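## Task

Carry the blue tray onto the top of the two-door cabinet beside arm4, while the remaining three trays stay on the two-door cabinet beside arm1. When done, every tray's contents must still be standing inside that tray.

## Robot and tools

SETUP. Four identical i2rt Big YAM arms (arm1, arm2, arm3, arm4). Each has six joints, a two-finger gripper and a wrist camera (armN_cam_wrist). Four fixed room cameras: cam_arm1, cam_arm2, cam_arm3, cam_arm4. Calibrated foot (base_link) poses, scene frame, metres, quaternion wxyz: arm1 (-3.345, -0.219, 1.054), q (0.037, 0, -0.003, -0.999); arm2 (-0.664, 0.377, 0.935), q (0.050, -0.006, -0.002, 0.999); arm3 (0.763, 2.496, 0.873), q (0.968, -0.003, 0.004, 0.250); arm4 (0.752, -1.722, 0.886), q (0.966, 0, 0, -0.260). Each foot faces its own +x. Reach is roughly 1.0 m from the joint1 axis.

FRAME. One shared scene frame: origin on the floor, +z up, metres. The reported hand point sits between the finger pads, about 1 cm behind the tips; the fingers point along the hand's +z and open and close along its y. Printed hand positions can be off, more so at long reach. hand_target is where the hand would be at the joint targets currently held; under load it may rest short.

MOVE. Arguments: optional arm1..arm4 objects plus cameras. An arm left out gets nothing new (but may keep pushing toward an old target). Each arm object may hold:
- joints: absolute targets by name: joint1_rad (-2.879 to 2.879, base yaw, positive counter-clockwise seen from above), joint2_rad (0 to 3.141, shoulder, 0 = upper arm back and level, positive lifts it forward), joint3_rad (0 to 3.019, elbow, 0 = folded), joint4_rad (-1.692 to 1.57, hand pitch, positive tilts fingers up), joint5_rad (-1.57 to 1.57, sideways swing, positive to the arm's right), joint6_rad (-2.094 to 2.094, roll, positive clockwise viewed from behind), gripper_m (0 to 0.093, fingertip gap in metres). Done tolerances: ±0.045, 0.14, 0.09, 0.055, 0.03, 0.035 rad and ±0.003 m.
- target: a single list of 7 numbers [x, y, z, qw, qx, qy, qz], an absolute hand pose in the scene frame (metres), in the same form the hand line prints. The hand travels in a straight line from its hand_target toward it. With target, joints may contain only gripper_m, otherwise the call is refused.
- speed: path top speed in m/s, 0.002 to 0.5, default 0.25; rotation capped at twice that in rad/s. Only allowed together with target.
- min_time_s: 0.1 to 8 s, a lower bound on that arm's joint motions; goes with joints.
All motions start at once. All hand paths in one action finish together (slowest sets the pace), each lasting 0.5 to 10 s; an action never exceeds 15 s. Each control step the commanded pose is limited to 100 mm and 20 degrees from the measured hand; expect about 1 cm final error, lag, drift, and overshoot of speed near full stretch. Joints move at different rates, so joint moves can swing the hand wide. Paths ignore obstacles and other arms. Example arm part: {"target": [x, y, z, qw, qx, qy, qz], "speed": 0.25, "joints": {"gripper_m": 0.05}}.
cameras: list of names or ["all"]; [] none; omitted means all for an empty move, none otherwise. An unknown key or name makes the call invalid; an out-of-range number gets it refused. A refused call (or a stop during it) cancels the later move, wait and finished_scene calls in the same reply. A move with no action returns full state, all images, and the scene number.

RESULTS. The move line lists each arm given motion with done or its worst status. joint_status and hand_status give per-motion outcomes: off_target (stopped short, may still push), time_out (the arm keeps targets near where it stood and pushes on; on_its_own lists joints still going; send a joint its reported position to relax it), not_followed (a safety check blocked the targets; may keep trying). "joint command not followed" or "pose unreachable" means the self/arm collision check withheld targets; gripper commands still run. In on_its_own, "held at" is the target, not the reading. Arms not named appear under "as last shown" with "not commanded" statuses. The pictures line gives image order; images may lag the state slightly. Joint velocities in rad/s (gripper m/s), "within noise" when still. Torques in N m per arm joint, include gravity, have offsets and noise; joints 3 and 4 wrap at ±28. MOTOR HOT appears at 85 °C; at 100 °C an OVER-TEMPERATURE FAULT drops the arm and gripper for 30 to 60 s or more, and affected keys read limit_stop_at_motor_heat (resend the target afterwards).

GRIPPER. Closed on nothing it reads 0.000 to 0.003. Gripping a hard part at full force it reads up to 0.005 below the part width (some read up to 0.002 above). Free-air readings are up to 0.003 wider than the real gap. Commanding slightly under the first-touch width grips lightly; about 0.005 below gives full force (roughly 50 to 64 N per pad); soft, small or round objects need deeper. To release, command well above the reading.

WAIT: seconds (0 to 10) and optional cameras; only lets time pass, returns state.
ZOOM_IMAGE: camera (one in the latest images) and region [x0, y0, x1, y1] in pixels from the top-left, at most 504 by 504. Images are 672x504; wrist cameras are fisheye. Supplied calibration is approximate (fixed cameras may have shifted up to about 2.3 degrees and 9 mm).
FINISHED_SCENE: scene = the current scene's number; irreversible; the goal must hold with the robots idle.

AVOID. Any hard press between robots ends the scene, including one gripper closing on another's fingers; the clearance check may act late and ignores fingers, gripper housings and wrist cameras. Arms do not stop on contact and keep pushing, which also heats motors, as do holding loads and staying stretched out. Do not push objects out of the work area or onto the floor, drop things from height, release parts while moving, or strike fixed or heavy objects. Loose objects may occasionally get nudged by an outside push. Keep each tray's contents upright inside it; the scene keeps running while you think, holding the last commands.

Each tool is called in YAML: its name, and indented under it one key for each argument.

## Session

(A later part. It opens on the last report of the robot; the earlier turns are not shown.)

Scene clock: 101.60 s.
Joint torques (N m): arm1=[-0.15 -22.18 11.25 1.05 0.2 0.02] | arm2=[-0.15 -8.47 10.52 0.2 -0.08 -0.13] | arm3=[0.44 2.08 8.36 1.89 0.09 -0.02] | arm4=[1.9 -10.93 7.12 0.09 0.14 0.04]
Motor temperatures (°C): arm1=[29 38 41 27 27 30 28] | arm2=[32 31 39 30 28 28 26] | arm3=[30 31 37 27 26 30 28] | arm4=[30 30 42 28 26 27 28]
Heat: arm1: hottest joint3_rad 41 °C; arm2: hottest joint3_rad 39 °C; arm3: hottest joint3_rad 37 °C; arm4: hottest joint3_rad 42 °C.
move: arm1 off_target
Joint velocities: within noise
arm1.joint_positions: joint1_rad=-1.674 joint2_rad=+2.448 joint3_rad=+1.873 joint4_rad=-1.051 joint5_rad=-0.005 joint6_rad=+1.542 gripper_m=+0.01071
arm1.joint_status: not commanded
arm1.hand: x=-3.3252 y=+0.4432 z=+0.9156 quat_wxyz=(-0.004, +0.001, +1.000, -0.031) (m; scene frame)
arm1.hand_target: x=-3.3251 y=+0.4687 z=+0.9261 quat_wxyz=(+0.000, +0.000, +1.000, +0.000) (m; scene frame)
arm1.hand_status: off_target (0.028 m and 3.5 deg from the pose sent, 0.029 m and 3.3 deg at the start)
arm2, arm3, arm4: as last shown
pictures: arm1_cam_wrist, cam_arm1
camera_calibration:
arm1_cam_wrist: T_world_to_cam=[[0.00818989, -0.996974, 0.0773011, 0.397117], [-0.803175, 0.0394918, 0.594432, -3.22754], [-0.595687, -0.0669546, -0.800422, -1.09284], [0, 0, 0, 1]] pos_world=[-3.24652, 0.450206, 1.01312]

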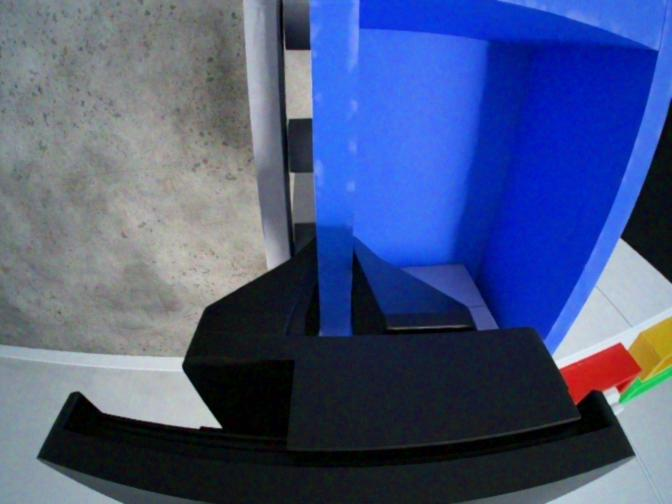

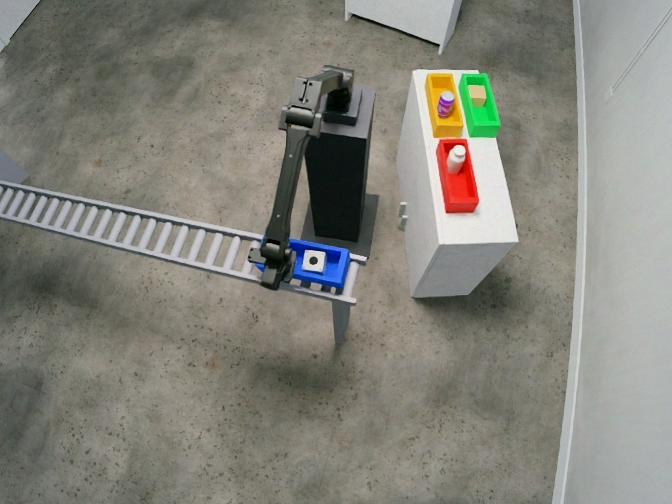

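move:
  arm1: {"target":[-3.325,0.484,0.933,0,0,1,0],"speed":0.08}

move:
  arm1: {"target":[-3.325,0.480,0.900,0,0,1,0],"speed":0.06}
  cameras: ["arm1_cam_wrist","cam_arm1"]

zoom_image:
  camera: "cam_arm1"
  region: [250, 200, 400, 350]

Scene clock: 107.90 s.
Joint torques (N m): arm1=[-0.09 -23.41 11.89 -0.06 0.11 0.04] | arm2=[-0.09 -8.53 10.52 0.21 -0.08 -0.14] | arm3=[0.44 2.08 8.35 1.99 0.1 -0.01] | arm4=[0.85 -10.93 6.95 -0.03 0.12 0.07]
Motor temperatures (°C): arm1=[29 38 41 27 27 30 28] | arm2=[32 31 39 30 28 28 26] | arm3=[30 31 37 27 26 30 28] | arm4=[30 30 42 28 26 27 28]
Heat: arm1: hottest joint3_rad 41 °C; arm2: hottest joint3_rad 39 °C; arm3: hottest joint3_rad 37 °C; arm4: hottest joint3_rad 42 °C.
move: arm1 off_target
Joint velocities: within noise
arm1.joint_positions: joint1_rad=-1.674 joint2_rad=+2.485 joint3_rad=+1.941 joint4_rad=-1.068 joint5_rad=-0.003 joint6_rad=+1.540 gripper_m=+0.01071
arm1.joint_status: not commanded
arm1.hand: x=-3.3243 y=+0.4598 z=+0.9129 quat_wxyz=(-0.002, +0.000, +1.000, -0.023) (m; scene frame)
arm1.hand_target: x=-3.3250 y=+0.4827 z=+0.9338 quat_wxyz=(+0.000, +0.000, +1.000, +0.000) (m; scene frame)
arm1.hand_status: off_target (0.031 m and 2.7 deg from the pose sent, 0.044 m and 3.5 deg at the start)
arm2, arm3, arm4: as last shown
pictures: none

Scene clock: 108.97 s.
Joint torques (N m): arm1=[-0.09 -20.78 10.69 1.35 0.19 0.05] | arm2=[-0.09 -8.47 10.55 0.21 -0.08 -0.13] | arm3=[0.32 2.2 8.35 1.96 0.1 -0.02] | arm4=[1.08 -10.75 7.04 0.14 0.18 0.09]
Motor temperatures (°C): arm1=[29 38 41 27 27 30 28] | arm2=[32 31 39 30 28 28 26] | arm3=[30 31 37 27 26 30 28] | arm4=[30 30 42 28 26 27 28]
Heat: arm1: hottest joint3_rad 41 °C; arm2: hottest joint3_rad 39 °C; arm3: hottest joint3_rad 37 °C; arm4: hottest joint3_rad 42 °C.
move: arm1 off_target
Joint velocities: within noise
arm1.joint_positions: joint1_rad=-1.674 joint2_rad=+2.494 joint3_rad=+1.941 joint4_rad=-1.052 joint5_rad=-0.005 joint6_rad=+1.539 gripper_m=+0.01071
arm1.joint_status: not commanded
arm1.hand: x=-3.3246 y=+0.4617 z=+0.9073 quat_wxyz=(-0.003, -0.001, +1.000, -0.019) (m; scene frame)
arm1.hand_target: x=-3.3250 y=+0.4789 z=+0.9006 quat_wxyz=(+0.000, +0.000, +1.000, +0.000) (m; scene frame)
arm1.hand_status: off_target (0.020 m and 2.2 deg from the pose sent, 0.024 m and 2.7 deg at the start)
arm2, arm4: as last shown
arm3.joint_positions: joint1_rad=+0.571 joint2_rad=+0.631 joint3_rad=+1.447 joint4_rad=-1.461 joint5_rad=+0.147 joint6_rad=+0.795 gripper_m=+0.09396
arm3.joint_status: not commanded
arm3.hand: x=+0.8909 y=+2.6771 z=+1.4095 quat_wxyz=(-0.314, +0.093, -0.890, -0.316) (m; scene frame)
arm3.hand_target: x=+0.8898 y=+2.6751 z=+1.4178 quat_wxyz=(-0.319, +0.092, -0.886, -0.324) (m; scene frame)
arm3.hand_status: not commanded
pictures: arm1_cam_wrist, cam_arm1
camera_calibration:
arm1_cam_wrist: T_world_to_cam=[[0.0111461, -0.998433, 0.0548331, 0.447067], [-0.803831, 0.0236695, 0.594386, -3.21769], [-0.594753, -0.0507016, -0.802308, -1.10056], [0, 0, 0, 1]] pos_world=[-3.24602, 0.466728, 1.00505]

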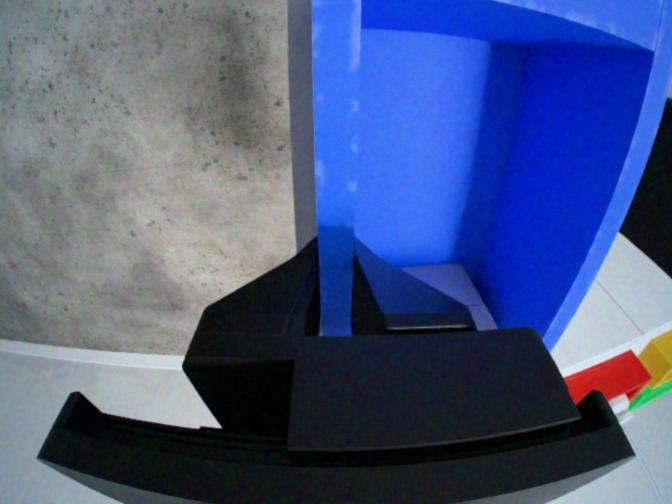

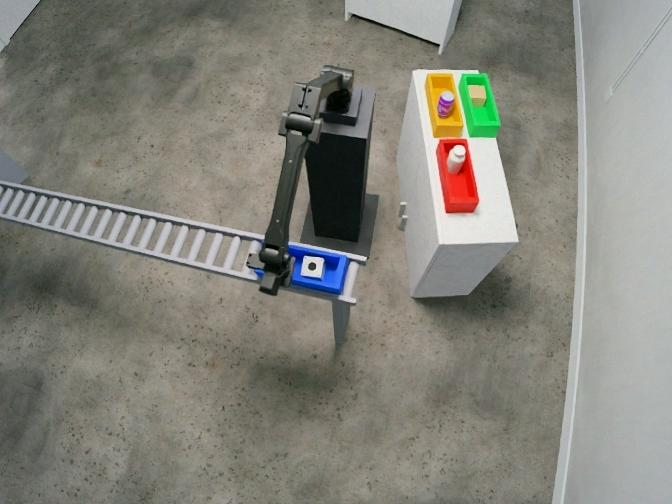

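Scaled by 3.360 from the camera's 672x504 image, which has a finer 960x720 frame.

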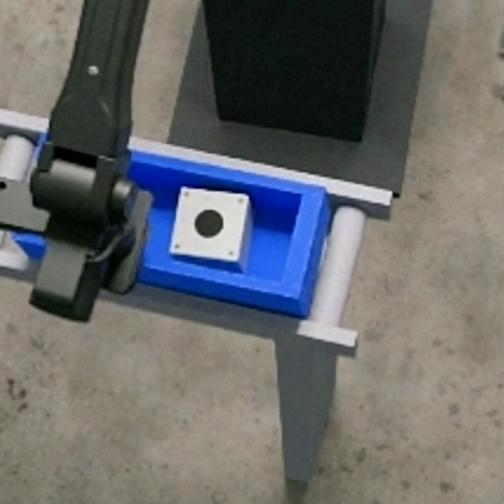

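move:
  arm1: {"target":[-3.325,0.470,0.945,0,0,1,0],"speed":0.08}

move:
  arm1: {"target":[-3.325,0.468,0.895,0,0,1,0],"speed":0.06}
  cameras: ["arm1_cam_wrist","cam_arm1"]

zoom_image:
  camera: "cam_arm1"
  region: [250, 200, 400, 350]

Scene clock: 116.77 s.
Joint torques (N m): arm1=[-0.15 -28.22 7.1 0.05 0.06 0.05] | arm2=[-0.03 -8.47 10.54 0.18 -0.08 -0.14] | arm3=[0.56 2.14 8.44 1.96 0.1 -0.03] | arm4=[0.5 -11.28 7.02 0.18 0.16 0.04]
Motor temperatures (°C): arm1=[29 38 40 27 27 30 29] | arm2=[32 31 40 30 28 28 26] | arm3=[30 31 37 27 26 30 28] | arm4=[30 30 42 28 26 27 28]
Heat: arm1: hottest joint3_rad 40 °C; arm2: hottest joint3_rad 40 °C; arm3: hottest joint3_rad 37 °C; arm4: hottest joint3_rad 42 °C.
move: arm1 off_target
Joint velocities: within noise
arm1.joint_positions: joint1_rad=-1.674 joint2_rad=+2.484 joint3_rad=+1.930 joint4_rad=-1.052 joint5_rad=-0.002 joint6_rad=+1.539 gripper_m=+0.01071
arm1.joint_status: not commanded
arm1.hand: x=-3.3240 y=+0.4592 z=+0.9098 quat_wxyz=(-0.001, -0.001, +1.000, -0.020) (m; scene frame)
arm1.hand_target: x=-3.3250 y=+0.4697 z=+0.9441 quat_wxyz=(+0.000, +0.000, +1.000, +0.000) (m; scene frame)
arm1.hand_status: off_target (0.037 m and 2.3 deg from the pose sent, 0.038 m and 2.2 deg at the start)
arm2.joint_positions: joint1_rad=+0.192 joint2_rad=+1.286 joint3_rad=+1.256 joint4_rad=-1.391 joint5_rad=+0.001 joint6_rad=+0.209 gripper_m=+0.09398
arm2.joint_status: not commanded
arm2.hand: x=-1.0644 y=+0.3397 z=+1.1865 quat_wxyz=(+0.009, +0.996, -0.058, -0.068) (m; scene frame)
arm2.hand_target: x=-1.0620 y=+0.3366 z=+1.1789 quat_wxyz=(+0.007, +0.997, -0.050, -0.054) (m; scene frame)
arm2.hand_status: not commanded
arm3: as last shown
arm4.joint_positions: joint1_rad=+1.444 joint2_rad=+1.696 joint3_rad=+1.096 joint4_rad=-0.999 joint5_rad=-0.001 joint6_rad=+1.416 gripper_m=+0.09398
arm4.joint_status: not commanded
arm4.hand: x=+1.0223 y=-1.3688 z=+0.9201 quat_wxyz=(+0.006, -0.246, -0.969, +0.012) (m; scene frame)
arm4.hand_target: x=+1.0209 y=-1.3665 z=+0.9196 quat_wxyz=(+0.006, -0.250, -0.968, +0.013) (m; scene frame)
arm4.hand_status: not commanded
pictures: none

Scene clock: 118.10 s.
Joint torques (N m): arm1=[-0.15 -21.66 7.24 1.88 0.16 0.05] | arm2=[-0.09 -8.47 10.54 0.21 -0.08 -0.13] | arm3=[0.5 2.08 8.46 1.92 0.09 -0.03] | arm4=[2.08 -11.34 6.86 -0.03 0.11 0.08]
Motor temperatures (°C): arm1=[29 38 40 27 27 30 29] | arm2=[32 31 40 30 28 28 26] | arm3=[30 31 37 27 26 30 28] | arm4=[30 30 42 28 26 27 28]
Heat: arm1: hottest joint3_rad 40 °C; arm2: hottest joint3_rad 40 °C; arm3: hottest joint3_rad 37 °C; arm4: hottest joint3_rad 42 °C.
move: arm1 off_target
Joint velocities: within noise
arm1.joint_positions: joint1_rad=-1.674 joint2_rad=+2.484 joint3_rad=+1.923 joint4_rad=-1.029 joint5_rad=-0.004 joint6_rad=+1.539 gripper_m=+0.01071
arm1.joint_status: not commanded
arm1.hand: x=-3.3244 y=+0.4618 z=+0.9075 quat_wxyz=(-0.003, -0.001, +1.000, -0.012) (m; scene frame)
arm1.hand_target: x=-3.3250 y=+0.4675 z=+0.8953 quat_wxyz=(+0.000, +0.000, +1.000, +0.000) (m; scene frame)
arm1.hand_status: off_target (0.014 m and 1.4 deg from the pose sent, 0.017 m and 2.3 deg at the start)
arm2, arm3, arm4: as last shown
pictures: arm1_cam_wrist, cam_arm1
camera_calibration:
arm1_cam_wrist: T_world_to_cam=[[0.0111518, -0.999106, 0.0407727, 0.460229], [-0.804507, 0.0152506, 0.593747, -3.21539], [-0.593838, -0.0394233, -0.803618, -1.10128], [0, 0, 0, 1]] pos_world=[-3.24592, 0.465438, 1.00536]

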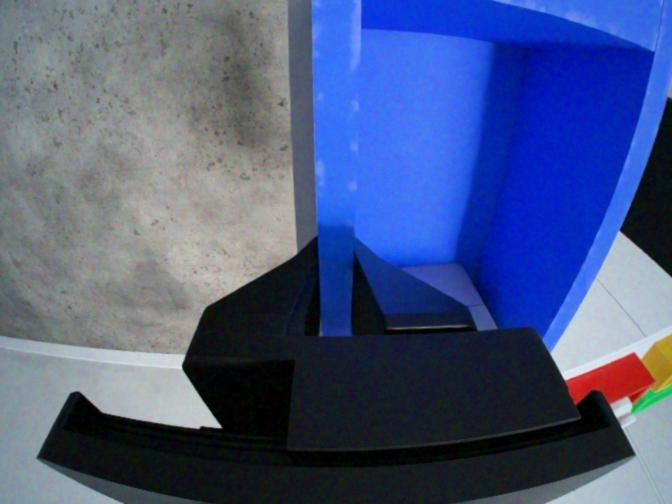

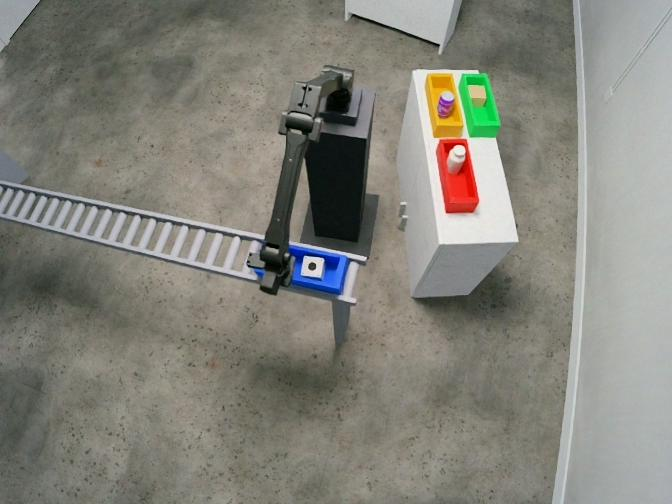

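Scaled by 3.360 from the camera's 672x504 image, which has a finer 960x720 frame.

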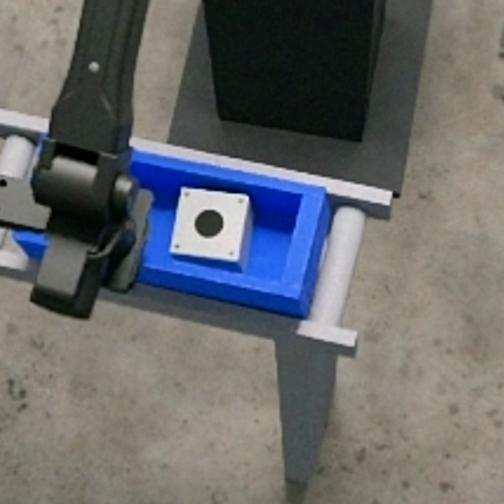

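move:
  arm1: {"target":[-3.325,0.463,0.906,0,0,1,0],"speed":0.1}

move:
  arm1: {"joints":{"gripper_m":0.045}}

move:
  arm1: {"target":[-3.325,0.45,1.06,0,0,1,0],"speed":0.3}
  cameras: ["arm1_cam_wrist","cam_arm1"]

Scene clock: 125.77 s.
Joint torques (N m): arm1=[-0.15 -23.53 6.38 1.17 0.16 0.05] | arm2=[-0.03 -8.47 10.54 0.2 -0.07 -0.13] | arm3=[0.44 2.14 8.39 1.89 0.11 -0.03] | arm4=[0.26 -11.11 7.1 0.17 0.14 0.08]
Motor temperatures (°C): arm1=[29 38 40 27 27 30 29] | arm2=[32 31 40 30 28 28 26] | arm3=[30 31 37 27 26 30 28] | arm4=[30 30 42 28 26 27 28]
Heat: arm1: hottest joint3_rad 40 °C; arm2: hottest joint3_rad 40 °C; arm3: hottest joint3_rad 37 °C; arm4: hottest joint3_rad 42 °C.
move: arm1 done
Joint velocities: within noise
arm1.joint_positions: joint1_rad=-1.674 joint2_rad=+2.476 joint3_rad=+1.906 joint4_rad=-1.010 joint5_rad=-0.004 joint6_rad=+1.539 gripper_m=+0.01071
arm1.joint_status: not commanded
arm1.hand: x=-3.3244 y=+0.4607 z=+0.9072 quat_wxyz=(-0.002, -0.001, +1.000, -0.008) (m; scene frame)
arm1.hand_target: x=-3.3249 y=+0.4631 z=+0.9061 quat_wxyz=(+0.000, +0.000, +1.000, +0.000) (m; scene frame)
arm1.hand_status: done (0.003 m and 0.9 deg from the pose sent, 0.002 m and 1.4 deg at the start)
arm2, arm3, arm4: as last shown
pictures: none

Scene clock: 126.77 s.
Joint torques (N m): arm1=[-0.67 -23.47 6.87 0.7 -0.05 0.04] | arm2=[-0.09 -8.47 10.55 0.18 -0.08 -0.13] | arm3=[0.5 2.14 8.39 1.94 0.1 0.01] | arm4=[1.79 -10.93 6.93 0.05 0.12 0.06]
Motor temperatures (°C): arm1=[29 38 40 27 27 30 29] | arm2=[32 31 40 30 28 28 26] | arm3=[30 31 37 27 26 30 28] | arm4=[30 30 42 28 26 27 28]
Heat: arm1: hottest joint3_rad 40 °C; arm2: hottest joint3_rad 40 °C; arm3: hottest joint3_rad 37 °C; arm4: hottest joint3_rad 42 °C.
move: arm1 done
Joint velocities: within noise
arm1.joint_positions: joint1_rad=-1.676 joint2_rad=+2.476 joint3_rad=+1.900 joint4_rad=-0.996 joint5_rad=+0.001 joint6_rad=+1.539 gripper_m=+0.04495
arm1.joint_status: all done
arm1.hand: x=-3.3222 y=+0.4616 z=+0.9054 quat_wxyz=(+0.000, +0.000, +1.000, -0.004) (m; scene frame)
arm1.hand_target: x=-3.3250 y=+0.4630 z=+0.9060 quat_wxyz=(+0.000, +0.000, +1.000, +0.000) (m; scene frame)
arm1.hand_status: not commanded
arm2, arm3, arm4: as last shown
pictures: none

Scene clock: 128.13 s.
Joint torques (N m): arm1=[-0.03 -21.54 9.43 0.2 -0.05 0.04] | arm2=[-0.09 -8.41 10.54 0.21 -0.08 -0.13] | arm3=[0.62 2.2 8.4 1.91 0.1 -0.02] | arm4=[1.2 -10.64 6.94 0.18 0.13 0.04]
Motor temperatures (°C): arm1=[29 38 39 27 27 30 29] | arm2=[32 31 40 30 28 28 26] | arm3=[30 31 37 27 26 30 28] | arm4=[30 30 42 28 26 27 28]
Heat: arm1: hottest joint3_rad 39 °C; arm2: hottest joint3_rad 40 °C; arm3: hottest joint3_rad 37 °C; arm4: hottest joint3_rad 42 °C.
move: arm1 done
Joint velocities: within noise
arm1.joint_positions: joint1_rad=-1.676 joint2_rad=+2.229 joint3_rad=+1.867 joint4_rad=-1.210 joint5_rad=+0.001 joint6_rad=+1.539 gripper_m=+0.04495
arm1.joint_status: not commanded
arm1.hand: x=-3.3227 y=+0.4451 z=+1.0563 quat_wxyz=(+0.000, +0.000, +1.000, -0.003) (m; scene frame)
arm1.hand_target: x=-3.3250 y=+0.4499 z=+1.0600 quat_wxyz=(+0.000, +0.000, +1.000, +0.000) (m; scene frame)
arm1.hand_status: done (0.006 m and 0.4 deg from the pose sent, 0.155 m and 0.4 deg at the start)
arm2, arm3, arm4: as last shown
pictures: arm1_cam_wrist, cam_arm1
camera_calibration:
arm1_cam_wrist: T_world_to_cam=[[0.00910678, -0.999708, 0.0223765, 0.45043], [-0.808022, 0.00582573, 0.589123, -3.30474], [-0.589081, -0.0234457, -0.807733, -0.968302], [0, 0, 0, 1]] pos_world=[-3.24481, 0.446849, 1.15469]

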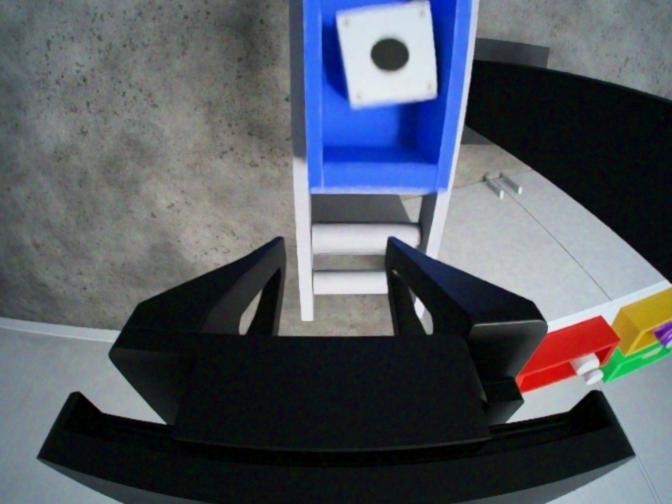

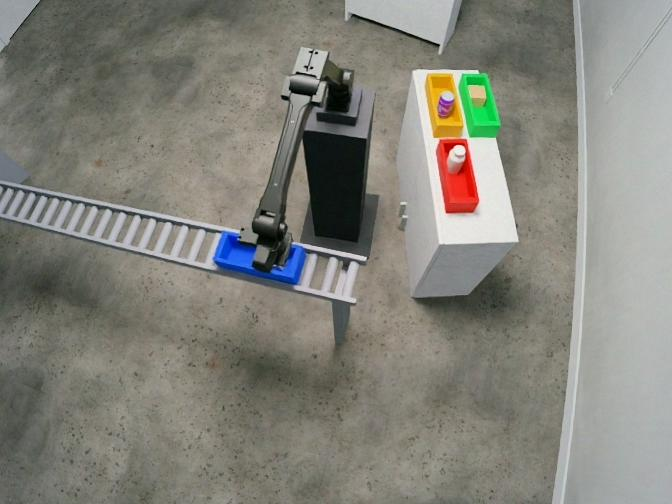

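wait:
  seconds: 1
  cameras: ["cam_arm1","cam_arm2","arm2_cam_wrist"]

Scene clock: 132.63 s.
Joint torques (N m): arm1=[-0.03 -21.48 9.43 0.21 -0.05 0.04] | arm2=[-0.09 -8.41 10.52 0.21 -0.08 -0.14] | arm3=[0.44 2.26 8.4 1.96 0.11 -0.01] | arm4=[1.79 -11.11 6.98 0.06 0.16 0.05]
Motor temperatures (°C): arm1=[29 38 39 27 27 30 28] | arm2=[32 31 40 30 28 28 26] | arm3=[30 31 38 27 26 30 28] | arm4=[30 30 42 28 26 27 28]
Heat: arm1: hottest joint3_rad 39 °C; arm2: hottest joint3_rad 40 °C; arm3: hottest joint3_rad 38 °C; arm4: hottest joint3_rad 42 °C.
Joint velocities: within noise
arm1.joint_positions: joint1_rad=-1.676 joint2_rad=+2.229 joint3_rad=+1.867 joint4_rad=-1.210 joint5_rad=+0.001 joint6_rad=+1.539 gripper_m=+0.04495
arm1.joint_status: not commanded
arm1.hand: x=-3.3227 y=+0.4451 z=+1.0563 quat_wxyz=(+0.000, +0.000, +1.000, -0.003) (m; scene frame)
arm1.hand_target: x=-3.3250 y=+0.4499 z=+1.0600 quat_wxyz=(+0.000, +0.000, +1.000, +0.000) (m; scene frame)
arm1.hand_status: done (0.006 m and 0.4 deg from the pose sent, 0.155 m and 0.4 deg at the start)
arm2.joint_positions: joint1_rad=+0.192 joint2_rad=+1.286 joint3_rad=+1.256 joint4_rad=-1.391 joint5_rad=+0.001 joint6_rad=+0.209 gripper_m=+0.09398
arm2.joint_status: not commanded
arm2.hand: x=-1.0644 y=+0.3397 z=+1.1865 quat_wxyz=(+0.009, +0.996, -0.058, -0.068) (m; scene frame)
arm2.hand_target: x=-1.0620 y=+0.3366 z=+1.1789 quat_wxyz=(+0.007, +0.997, -0.050, -0.054) (m; scene frame)
arm2.hand_status: not commanded
arm3.joint_positions: joint1_rad=+0.571 joint2_rad=+0.631 joint3_rad=+1.447 joint4_rad=-1.461 joint5_rad=+0.147 joint6_rad=+0.795 gripper_m=+0.09396
arm3.joint_status: not commanded
arm3.hand: x=+0.8909 y=+2.6771 z=+1.4095 quat_wxyz=(-0.314, +0.093, -0.890, -0.316) (m; scene frame)
arm3.hand_target: x=+0.8898 y=+2.6751 z=+1.4178 quat_wxyz=(-0.319, +0.092, -0.886, -0.324) (m; scene frame)
arm3.hand_status: not commanded
arm4.joint_positions: joint1_rad=+1.444 joint2_rad=+1.696 joint3_rad=+1.096 joint4_rad=-0.999 joint5_rad=-0.001 joint6_rad=+1.416 gripper_m=+0.09398
arm4.joint_status: not commanded
arm4.hand: x=+1.0223 y=-1.3688 z=+0.9201 quat_wxyz=(+0.006, -0.246, -0.969, +0.012) (m; scene frame)
arm4.hand_target: x=+1.0209 y=-1.3665 z=+0.9196 quat_wxyz=(+0.006, -0.250, -0.968, +0.013) (m; scene frame)
arm4.hand_status: not commanded
wait: 1.00 s; at rest from the start
pictures: arm2_cam_wrist, cam_arm1, cam_arm2
camera_calibration:
arm2_cam_wrist: T_world_to_cam=[[0.121389, 0.992129, -0.0307311, -0.170143], [0.8831, -0.0938093, 0.459711, 0.432433], [0.45321, -0.0829424, -0.887537, 1.69017], [0, 0, 0, 1]] pos_world=[-1.12723, 0.349557, 1.29607]

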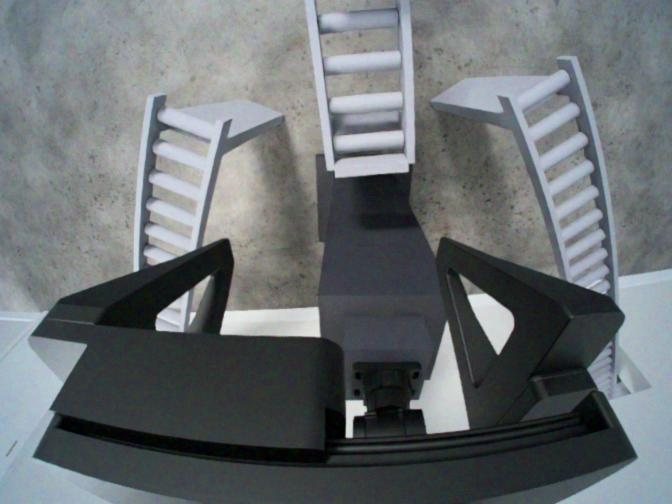

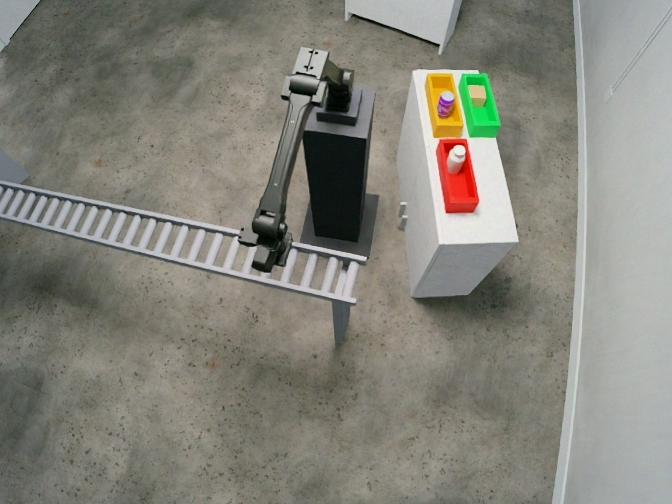

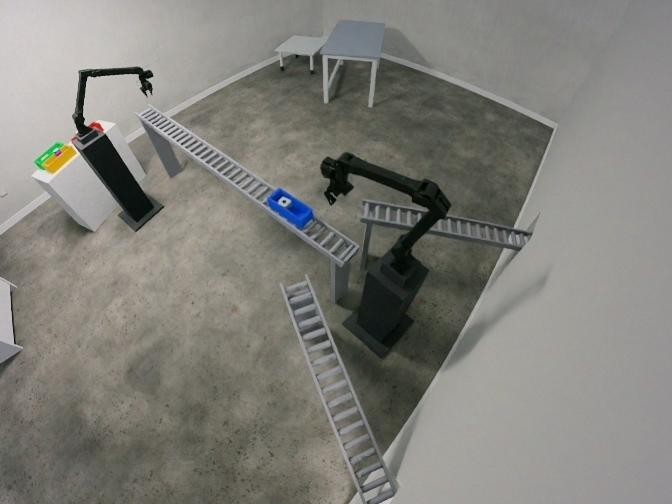

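move:
  arm2: {"target":[-1.13,0.312,0.93,0,0.9993,-0.0375,0],"speed":0.2}
  cameras: ["arm2_cam_wrist","cam_arm2"]

zoom_image:
  camera: "cam_arm2"
  region: [280, 170, 400, 290]

Scene clock: 139.90 s.
Joint torques (N m): arm1=[-0.09 -21.54 9.43 0.2 -0.05 0.04] | arm2=[0.26 -12.86 9.29 0.7 -0.14 0.01] | arm3=[0.5 2.02 8.39 1.94 0.09 0] | arm4=[1.08 -10.93 7.01 0.09 0.17 0.09]
Motor temperatures (°C): arm1=[29 39 39 27 27 30 28] | arm2=[32 31 40 30 28 28 26] | arm3=[30 31 38 27 26 30 28] | arm4=[30 30 42 28 26 27 28]
Heat: arm1: hottest joint2_rad 39 °C; arm2: hottest joint3_rad 40 °C; arm3: hottest joint3_rad 38 °C; arm4: hottest joint3_rad 42 °C.
move: arm2 off_target
Joint velocities: within noise
arm1, arm3, arm4: as last shown
arm2.joint_positions: joint1_rad=+0.226 joint2_rad=+1.761 joint3_rad=+1.104 joint4_rad=-0.896 joint5_rad=+0.001 joint6_rad=+0.209 gripper_m=+0.09398
arm2.joint_status: not commanded
arm2.hand: x=-1.1272 y=+0.3186 z=+0.9379 quat_wxyz=(-0.001, +0.999, -0.042, -0.003) (m; scene frame)
arm2.hand_target: x=-1.1298 y=+0.3120 z=+0.9302 quat_wxyz=(+0.000, +0.999, -0.037, +0.000) (m; scene frame)
arm2.hand_status: off_target (0.011 m and 0.6 deg from the pose sent, 0.266 m and 8.2 deg at the start)
pictures: arm2_cam_wrist, cam_arm2
camera_calibration:
arm2_cam_wrist: T_world_to_cam=[[0.0904926, 0.995892, -0.00311647, -0.211289], [0.818773, -0.0726163, 0.569507, 0.417931], [0.566941, -0.0540878, -0.821981, 1.55377], [0, 0, 0, 1]] pos_world=[-1.20397, 0.32481, 1.0385]

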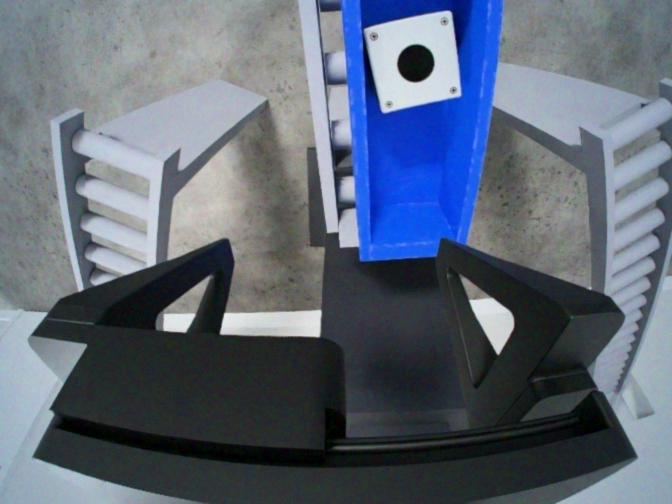

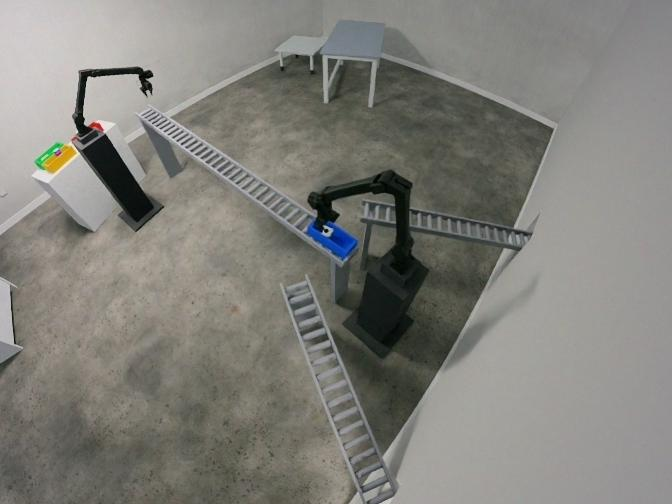

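Scaled by 4.200 from the camera's 672x504 image, which has a finer 960x720 frame.

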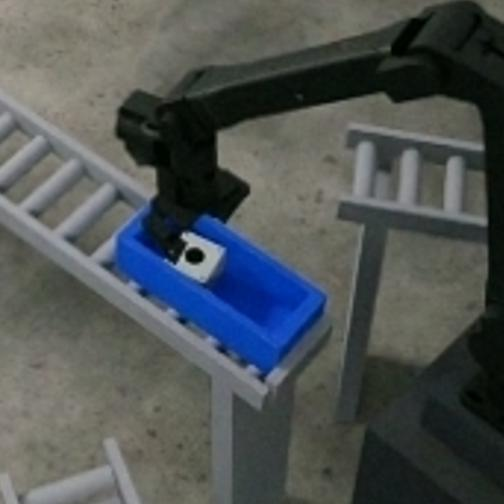

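move:
  arm2: {"target":[-1.146,0.333,0.83,0,1,0,0],"speed":0.15}
  cameras: ["arm2_cam_wrist"]

Scene clock: 150.90 s.
Joint torques (N m): arm1=[-0.03 -21.54 9.44 0.2 -0.05 0.04] | arm2=[-1.55 -14.1 7.65 0.73 -0.16 -0.14] | arm3=[0.44 2.2 8.36 1.99 0.1 -0.02] | arm4=[1.67 -10.81 6.93 0.12 0.14 0.1]
Motor temperatures (°C): arm1=[29 39 39 27 27 30 28] | arm2=[32 32 40 30 28 28 26] | arm3=[30 31 38 27 26 30 28] | arm4=[30 30 42 28 26 27 28]
Heat: arm1: hottest joint2_rad 39 °C; arm2: hottest joint3_rad 40 °C; arm3: hottest joint3_rad 38 °C; arm4: hottest joint3_rad 42 °C.
move: arm2 off_target
Joint velocities: within noise
arm1, arm3, arm4: as last shown
arm2.joint_positions: joint1_rad=+0.202 joint2_rad=+1.976 joint3_rad=+1.104 joint4_rad=-0.676 joint5_rad=+0.000 joint6_rad=+0.103 gripper_m=+0.09398
arm2.joint_status: not commanded
arm2.hand: x=-1.1451 y=+0.3282 z=+0.8409 quat_wxyz=(-0.001, +1.000, +0.000, -0.005) (m; scene frame)
arm2.hand_target: x=-1.1457 y=+0.3330 z=+0.8302 quat_wxyz=(+0.000, +1.000, +0.000, +0.000) (m; scene frame)
arm2.hand_status: off_target (0.012 m and 0.6 deg from the pose sent, 0.110 m and 4.8 deg at the start)
pictures: arm2_cam_wrist
camera_calibration:
arm2_cam_wrist: T_world_to_cam=[[0.00814657, 0.999962, -0.00315037, -0.315075], [0.824671, -0.0049366, 0.565591, 0.476329], [0.565554, -0.00720565, -0.82468, 1.47003], [0, 0, 0, 1]] pos_world=[-1.22163, 0.328007, 0.941904]

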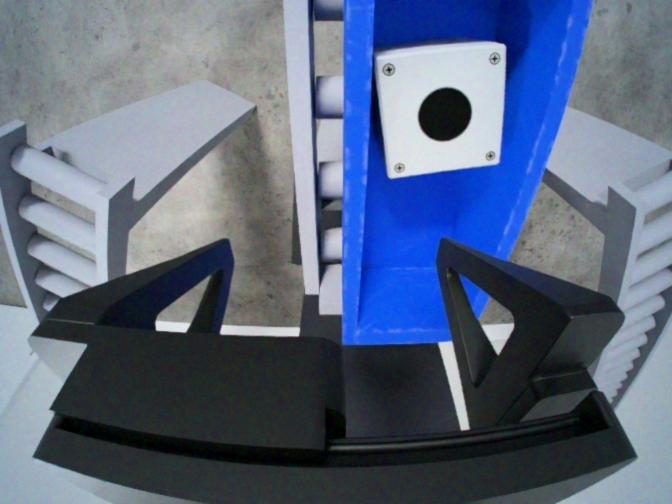

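move:
  arm2: {"target":[-1.136,0.344,0.80,0,1,0,0],"speed":0.15}

move:
  arm2: {"target":[-1.137,0.344,0.757,0,1,0,0],"speed":0.1}
  cameras: ["arm2_cam_wrist"]

move:
  arm2: {"joints":{"gripper_m":0.0}}
  cameras: ["arm2_cam_wrist"]

move:
  arm2: {"target":[-1.137,0.34,0.87,0,1,0,0],"speed":0.12}
  cameras: ["arm2_cam_wrist","cam_arm2"]

zoom_image:
  camera: "cam_arm2"
  region: [280, 170, 400, 290]

Scene clock: 158.93 s.
Joint torques (N m): arm1=[-0.03 -21.54 9.44 0.2 -0.05 0.04] | arm2=[-1.55 -13.98 5.68 0.77 -0.17 -0.15] | arm3=[0.44 2.02 8.43 1.95 0.11 -0.01] | arm4=[1.03 -10.75 7.12 0.29 0.15 0.08]
Motor temperatures (°C): arm1=[29 39 39 27 27 30 28] | arm2=[32 33 39 30 28 28 26] | arm3=[30 31 38 27 26 30 28] | arm4=[30 31 42 28 26 27 28]
Heat: arm1: hottest joint2_rad 39 °C; arm2: hottest joint3_rad 39 °C; arm3: hottest joint3_rad 38 °C; arm4: hottest joint3_rad 42 °C.
move: arm2 off_target
Joint velocities: within noise
arm1, arm3, arm4: as last shown
arm2.joint_positions: joint1_rad=+0.181 joint2_rad=+2.022 joint3_rad=+1.085 joint4_rad=-0.594 joint5_rad=+0.000 joint6_rad=+0.082 gripper_m=+0.09398
arm2.joint_status: not commanded
arm2.hand: x=-1.1452 y=+0.3385 z=+0.8157 quat_wxyz=(+0.000, +1.000, +0.000, -0.014) (m; scene frame)
arm2.hand_target: x=-1.1356 y=+0.3439 z=+0.8005 quat_wxyz=(+0.000, +1.000, +0.000, +0.000) (m; scene frame)
arm2.hand_status: off_target (0.019 m and 1.6 deg from the pose sent, 0.045 m and 0.6 deg at the start)
pictures: none

Scene clock: 160.10 s.
Joint torques (N m): arm1=[-0.09 -21.54 9.44 0.2 -0.05 0.04] | arm2=[-1.61 -14.45 6.16 0.73 -0.17 -0.15] | arm3=[0.44 2.08 8.42 1.99 0.11 -0.01] | arm4=[0.97 -11.22 6.93 0.13 0.1 0.04]
Motor temperatures (°C): arm1=[29 39 39 27 27 30 28] | arm2=[32 33 39 30 28 28 26] | arm3=[30 31 38 27 26 30 28] | arm4=[30 31 42 28 26 27 28]
Heat: arm1: hottest joint2_rad 39 °C; arm2: hottest joint3_rad 39 °C; arm3: hottest joint3_rad 38 °C; arm4: hottest joint3_rad 42 °C.
move: arm2 off_target
Joint velocities: within noise
arm1, arm3, arm4: as last shown
arm2.joint_positions: joint1_rad=+0.181 joint2_rad=+2.125 joint3_rad=+1.085 joint4_rad=-0.506 joint5_rad=+0.000 joint6_rad=+0.082 gripper_m=+0.09398
arm2.joint_status: not commanded
arm2.hand: x=-1.1388 y=+0.3391 z=+0.7689 quat_wxyz=(-0.001, +1.000, +0.000, -0.006) (m; scene frame)
arm2.hand_target: x=-1.1367 y=+0.3440 z=+0.7573 quat_wxyz=(+0.000, +1.000, +0.000, +0.000) (m; scene frame)
arm2.hand_status: off_target (0.013 m and 0.7 deg from the pose sent, 0.060 m and 1.6 deg at the start)
pictures: arm2_cam_wrist
camera_calibration:
arm2_cam_wrist: T_world_to_cam=[[0.00777231, 0.999966, -0.00281334, -0.326903], [0.825769, -0.00483161, 0.563987, 0.514381], [0.563955, -0.00670666, -0.825779, 1.40598], [0, 0, 0, 1]] pos_world=[-1.21513, 0.338806, 0.870006]

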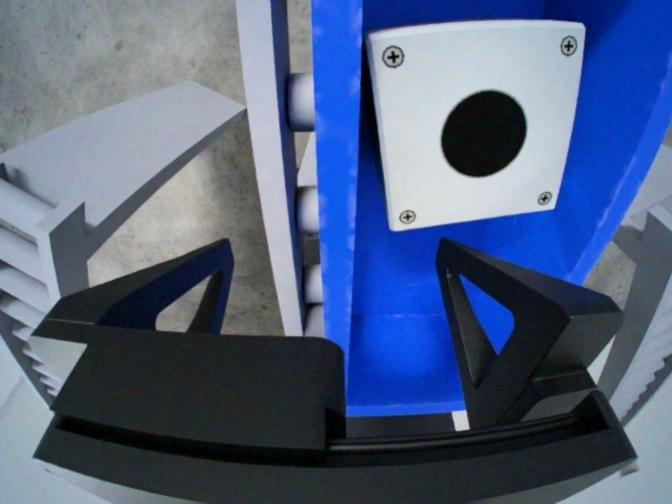

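Scene clock: 160.83 s.
Joint torques (N m): arm1=[-0.03 -21.54 9.43 0.21 -0.05 0.04] | arm2=[-1.61 -14.39 6.17 0.73 -0.24 -0.14] | arm3=[0.38 2.2 8.42 1.96 0.1 -0.01] | arm4=[1.85 -11.46 7.02 0.18 0.08 0.05]
Motor temperatures (°C): arm1=[29 39 39 27 27 30 28] | arm2=[32 33 39 30 28 28 26] | arm3=[30 31 38 27 26 30 28] | arm4=[30 31 42 28 26 27 28]
Heat: arm1: hottest joint2_rad 39 °C; arm2: hottest joint3_rad 39 °C; arm3: hottest joint3_rad 38 °C; arm4: hottest joint3_rad 42 °C.
move: arm2 off_target
Joint velocities: within noise
arm1, arm3, arm4: as last shown
arm2.joint_positions: joint1_rad=+0.181 joint2_rad=+2.125 joint3_rad=+1.085 joint4_rad=-0.506 joint5_rad=+0.002 joint6_rad=+0.080 gripper_m=+0.01209
arm2.joint_status: gripper_m off_target (ended at +0.01213, target +0.00000)
arm2.hand: x=-1.1388 y=+0.3393 z=+0.7689 quat_wxyz=(-0.001, +1.000, +0.000, -0.006) (m; scene frame)
arm2.hand_target: x=-1.1367 y=+0.3439 z=+0.7573 quat_wxyz=(+0.000, +1.000, +0.000, +0.000) (m; scene frame)
arm2.hand_status: not commanded
pictures: arm2_cam_wrist
camera_calibration:
arm2_cam_wrist: T_world_to_cam=[[0.00668469, 0.999977, -0.00125638, -0.329581], [0.825853, -0.00481225, 0.563865, 0.514582], [0.563846, -0.00480685, -0.825866, 1.40528], [0, 0, 0, 1]] pos_world=[-1.21513, 0.338804, 0.870006]

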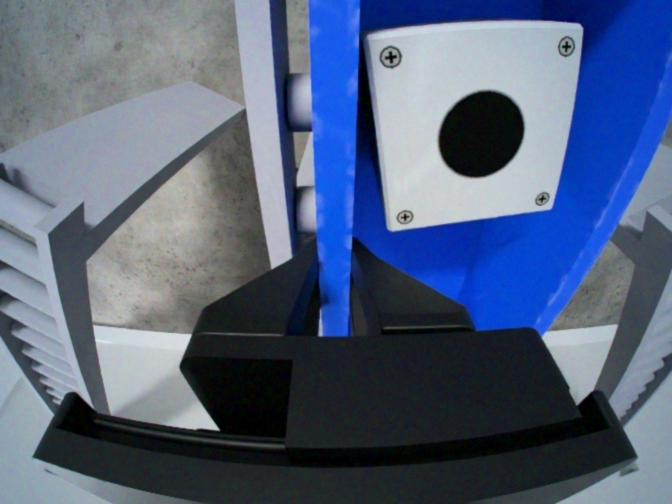

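Scene clock: 162.57 s.
Joint torques (N m): arm1=[-0.03 -21.54 9.44 0.2 -0.05 0.04] | arm2=[-0.91 -19.66 7.51 -0.09 0.1 -0.05] | arm3=[0.38 1.96 8.42 1.95 0.1 -0.01] | arm4=[1.44 -10.87 6.91 0.12 0.1 0.07]
Motor temperatures (°C): arm1=[29 39 39 27 27 30 28] | arm2=[32 33 39 30 28 28 26] | arm3=[30 31 38 27 26 30 28] | arm4=[30 31 42 28 26 27 28]
Heat: arm1: hottest joint2_rad 39 °C; arm2: hottest joint3_rad 39 °C; arm3: hottest joint3_rad 38 °C; arm4: hottest joint3_rad 42 °C.
move: arm2 off_target
Joint velocities: within noise
arm1, arm3, arm4: as last shown
arm2.joint_positions: joint1_rad=+0.180 joint2_rad=+1.946 joint3_rad=+1.083 joint4_rad=-0.738 joint5_rad=-0.005 joint6_rad=+0.080 gripper_m=+0.01209
arm2.joint_status: not commanded
arm2.hand: x=-1.1260 y=+0.3393 z=+0.8495 quat_wxyz=(+0.000, +1.000, +0.000, +0.021) (m; scene frame)
arm2.hand_target: x=-1.1368 y=+0.3400 z=+0.8697 quat_wxyz=(+0.000, +1.000, +0.000, +0.000) (m; scene frame)
arm2.hand_status: off_target (0.023 m and 2.4 deg from the pose sent, 0.101 m and 0.8 deg at the start)
pictures: arm2_cam_wrist, cam_arm2
camera_calibration:
arm2_cam_wrist: T_world_to_cam=[[0.00704326, 0.999968, -0.0036989, -0.327088], [0.793391, -0.00333663, 0.608703, 0.383446], [0.608671, -0.00722192, -0.79339, 1.48836], [0, 0, 0, 1]] pos_world=[-1.20784, 0.339105, 0.946239]

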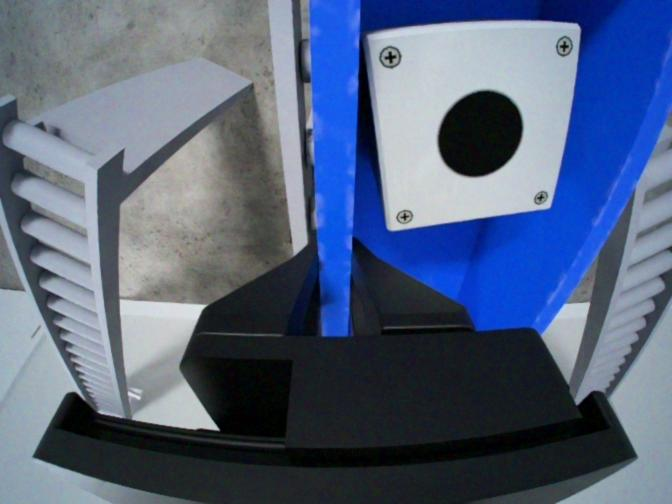

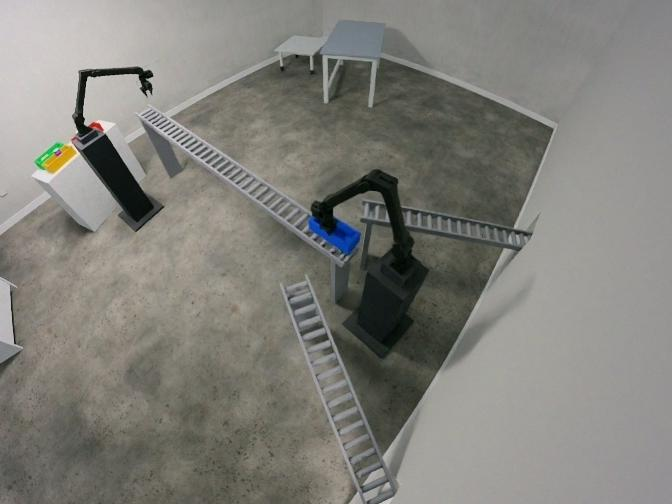

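Scaled by 4.200 from the camera's 672x504 image, which has a finer 960x720 frame.

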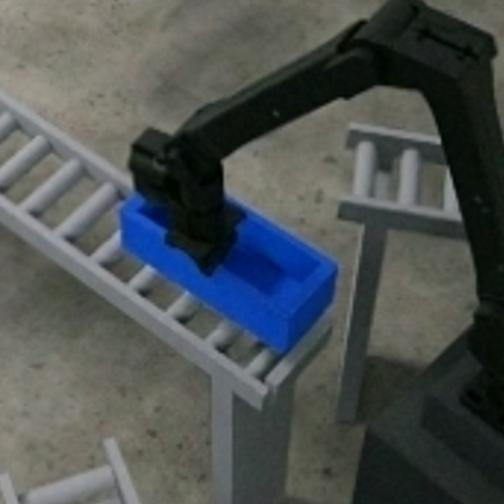

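move:
  arm2: {"target":[-1.137,0.33,0.99,0,1,0,0],"speed":0.18}

move:
  arm2: {"target":[-1.03,-0.12,0.97,0,0.9648,-0.263,0],"speed":0.2}

move:
  arm2: {"target":[-1.012,-0.149,0.85,0,0.9648,-0.263,0],"speed":0.12}
  cameras: ["arm2_cam_wrist","cam_arm2"]

zoom_image:
  camera: "cam_arm2"
  region: [240, 220, 370, 350]

Scene clock: 171.00 s.
Joint torques (N m): arm1=[-0.03 -21.54 9.43 0.2 -0.05 0.03] | arm2=[0.15 -17.73 14.65 -0.29 0.1 0.11] | arm3=[0.62 2.14 8.4 1.91 0.1 -0.01] | arm4=[1.79 -10.46 7.06 0.18 0.14 0.05]
Motor temperatures (°C): arm1=[29 39 38 27 27 30 27] | arm2=[32 33 39 30 28 28 27] | arm3=[30 31 38 27 26 30 28] | arm4=[30 31 42 28 26 27 28]
Heat: arm1: hottest joint2_rad 39 °C; arm2: hottest joint3_rad 39 °C; arm3: hottest joint3_rad 38 °C; arm4: hottest joint3_rad 42 °C.
move: arm2 off_target
Joint velocities: within noise
arm1, arm3, arm4: as last shown
arm2.joint_positions: joint1_rad=+0.186 joint2_rad=+1.735 joint3_rad=+1.114 joint4_rad=-1.034 joint5_rad=-0.007 joint6_rad=+0.085 gripper_m=+0.01209
arm2.joint_status: not commanded
arm2.hand: x=-1.1031 y=+0.3379 z=+0.9540 quat_wxyz=(-0.002, +0.999, +0.001, +0.048) (m; scene frame)
arm2.hand_target: x=-1.1345 y=+0.3300 z=+0.9908 quat_wxyz=(+0.001, +1.000, +0.000, +0.000) (m; scene frame)
arm2.hand_status: off_target (0.050 m and 5.5 deg from the pose sent, 0.141 m and 2.4 deg at the start)
pictures: none

Scene clock: 174.27 s.
Joint torques (N m): arm1=[-0.03 -21.54 9.43 0.21 -0.05 0.04] | arm2=[-0.73 -19.78 16.1 -0.7 0.41 0.11] | arm3=[0.5 1.9 8.4 1.95 0.1 -0.01] | arm4=[1.14 -11.22 6.82 0.14 0.14 0.05]
Motor temperatures (°C): arm1=[29 39 38 27 27 30 27] | arm2=[32 33 40 30 28 28 27] | arm3=[30 31 38 27 26 30 28] | arm4=[30 31 42 28 26 27 28]
Heat: arm1: hottest joint2_rad 39 °C; arm2: hottest joint3_rad 40 °C; arm3: hottest joint3_rad 38 °C; arm4: hottest joint3_rad 42 °C.
move: arm2 off_target
Joint velocities: within noise
arm1.joint_positions: joint1_rad=-1.676 joint2_rad=+2.229 joint3_rad=+1.867 joint4_rad=-1.210 joint5_rad=+0.001 joint6_rad=+1.539 gripper_m=+0.04495
arm1.joint_status: not commanded
arm1.hand: x=-3.3227 y=+0.4451 z=+1.0563 quat_wxyz=(+0.000, +0.000, +1.000, -0.003) (m; scene frame)
arm1.hand_target: x=-3.3250 y=+0.4499 z=+1.0600 quat_wxyz=(+0.000, +0.000, +1.000, +0.000) (m; scene frame)
arm1.hand_status: not commanded
arm2.joint_positions: joint1_rad=+1.041 joint2_rad=+2.050 joint3_rad=+1.597 joint4_rad=-1.155 joint5_rad=-0.001 joint6_rad=+1.457 gripper_m=+0.01209
arm2.joint_status: not commanded
arm2.hand: x=-1.0123 y=-0.1009 z=+0.9500 quat_wxyz=(-0.020, +0.967, -0.255, +0.012) (m; scene frame)
arm2.hand_target: x=-1.0291 y=-0.1187 z=+0.9706 quat_wxyz=(+0.001, +0.965, -0.263, +0.000) (m; scene frame)
arm2.hand_status: off_target (0.033 m and 2.8 deg from the pose sent, 0.464 m and 31.1 deg at the start)
arm3.joint_positions: joint1_rad=+0.571 joint2_rad=+0.631 joint3_rad=+1.447 joint4_rad=-1.461 joint5_rad=+0.147 joint6_rad=+0.795 gripper_m=+0.09396
arm3.joint_status: not commanded
arm3.hand: x=+0.8909 y=+2.6771 z=+1.4095 quat_wxyz=(-0.314, +0.093, -0.890, -0.316) (m; scene frame)
arm3.hand_target: x=+0.8898 y=+2.6751 z=+1.4178 quat_wxyz=(-0.319, +0.092, -0.886, -0.324) (m; scene frame)
arm3.hand_status: not commanded
arm4.joint_positions: joint1_rad=+1.444 joint2_rad=+1.696 joint3_rad=+1.096 joint4_rad=-0.999 joint5_rad=-0.001 joint6_rad=+1.416 gripper_m=+0.09398
arm4.joint_status: not commanded
arm4.hand: x=+1.0223 y=-1.3688 z=+0.9201 quat_wxyz=(+0.006, -0.246, -0.969, +0.012) (m; scene frame)
arm4.hand_target: x=+1.0209 y=-1.3665 z=+0.9196 quat_wxyz=(+0.006, -0.250, -0.968, +0.013) (m; scene frame)
arm4.hand_status: not commanded
pictures: none

Scene clock: 176.07 s.
Joint torques (N m): arm1=[-0.09 -21.54 9.44 0.2 -0.05 0.04] | arm2=[0.32 -22.12 13.18 0.02 0.4 0.11] | arm3=[0.26 1.96 8.43 1.92 0.1 -0.01] | arm4=[1.49 -11.52 7.06 0.12 0.1 0.08]
Motor temperatures (°C): arm1=[29 40 38 27 27 30 27] | arm2=[32 33 41 30 28 28 27] | arm3=[30 31 38 27 26 30 28] | arm4=[30 31 42 28 26 27 28]
Heat: arm1: hottest joint2_rad 40 °C; arm2: hottest joint3_rad 41 °C; arm3: hottest joint3_rad 38 °C; arm4: hottest joint3_rad 42 °C.
move: arm2 off_target
Joint velocities: within noise
arm1, arm3, arm4: as last shown
arm2.joint_positions: joint1_rad=+1.078 joint2_rad=+2.250 joint3_rad=+1.597 joint4_rad=-0.964 joint5_rad=-0.001 joint6_rad=+1.507 gripper_m=+0.01209
arm2.joint_status: not commanded
arm2.hand: x=-1.0007 y=-0.1241 z=+0.8325 quat_wxyz=(-0.025, +0.965, -0.261, +0.013) (m; scene frame)
arm2.hand_target: x=-1.0112 y=-0.1482 z=+0.8510 quat_wxyz=(+0.001, +0.965, -0.263, +0.000) (m; scene frame)
arm2.hand_status: off_target (0.032 m and 3.2 deg from the pose sent, 0.111 m and 2.8 deg at the start)
pictures: arm2_cam_wrist, cam_arm2
camera_calibration:
arm2_cam_wrist: T_world_to_cam=[[0.509844, 0.858789, 0.0503987, 0.575944], [0.682872, -0.439645, 0.583437, 0.149103], [0.523206, -0.263046, -0.810593, 1.29235], [0, 0, 0, 1]] pos_world=[-1.07162, -0.0891157, 0.931549]

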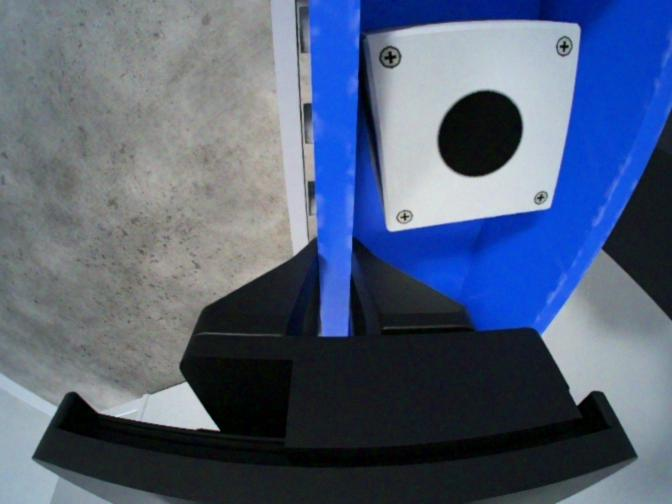

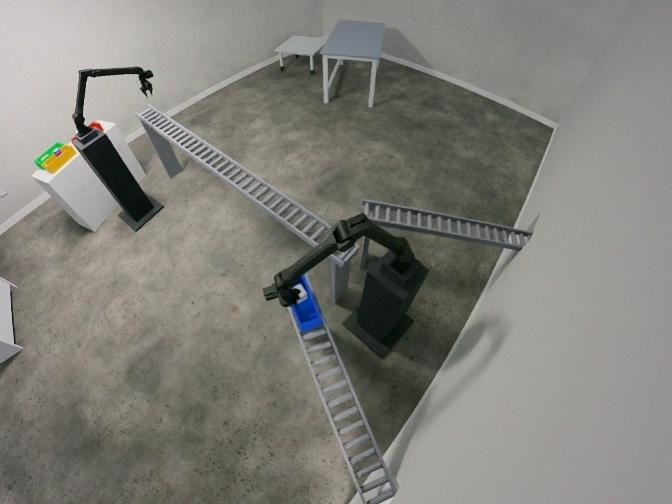

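Scaled by 3.877 from the camera's 672x504 image, which has a finer 960x720 frame.

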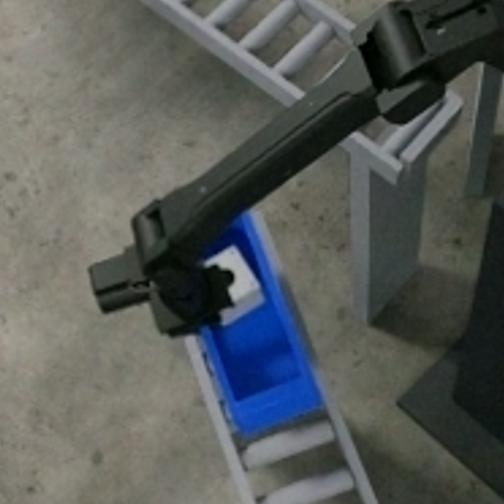

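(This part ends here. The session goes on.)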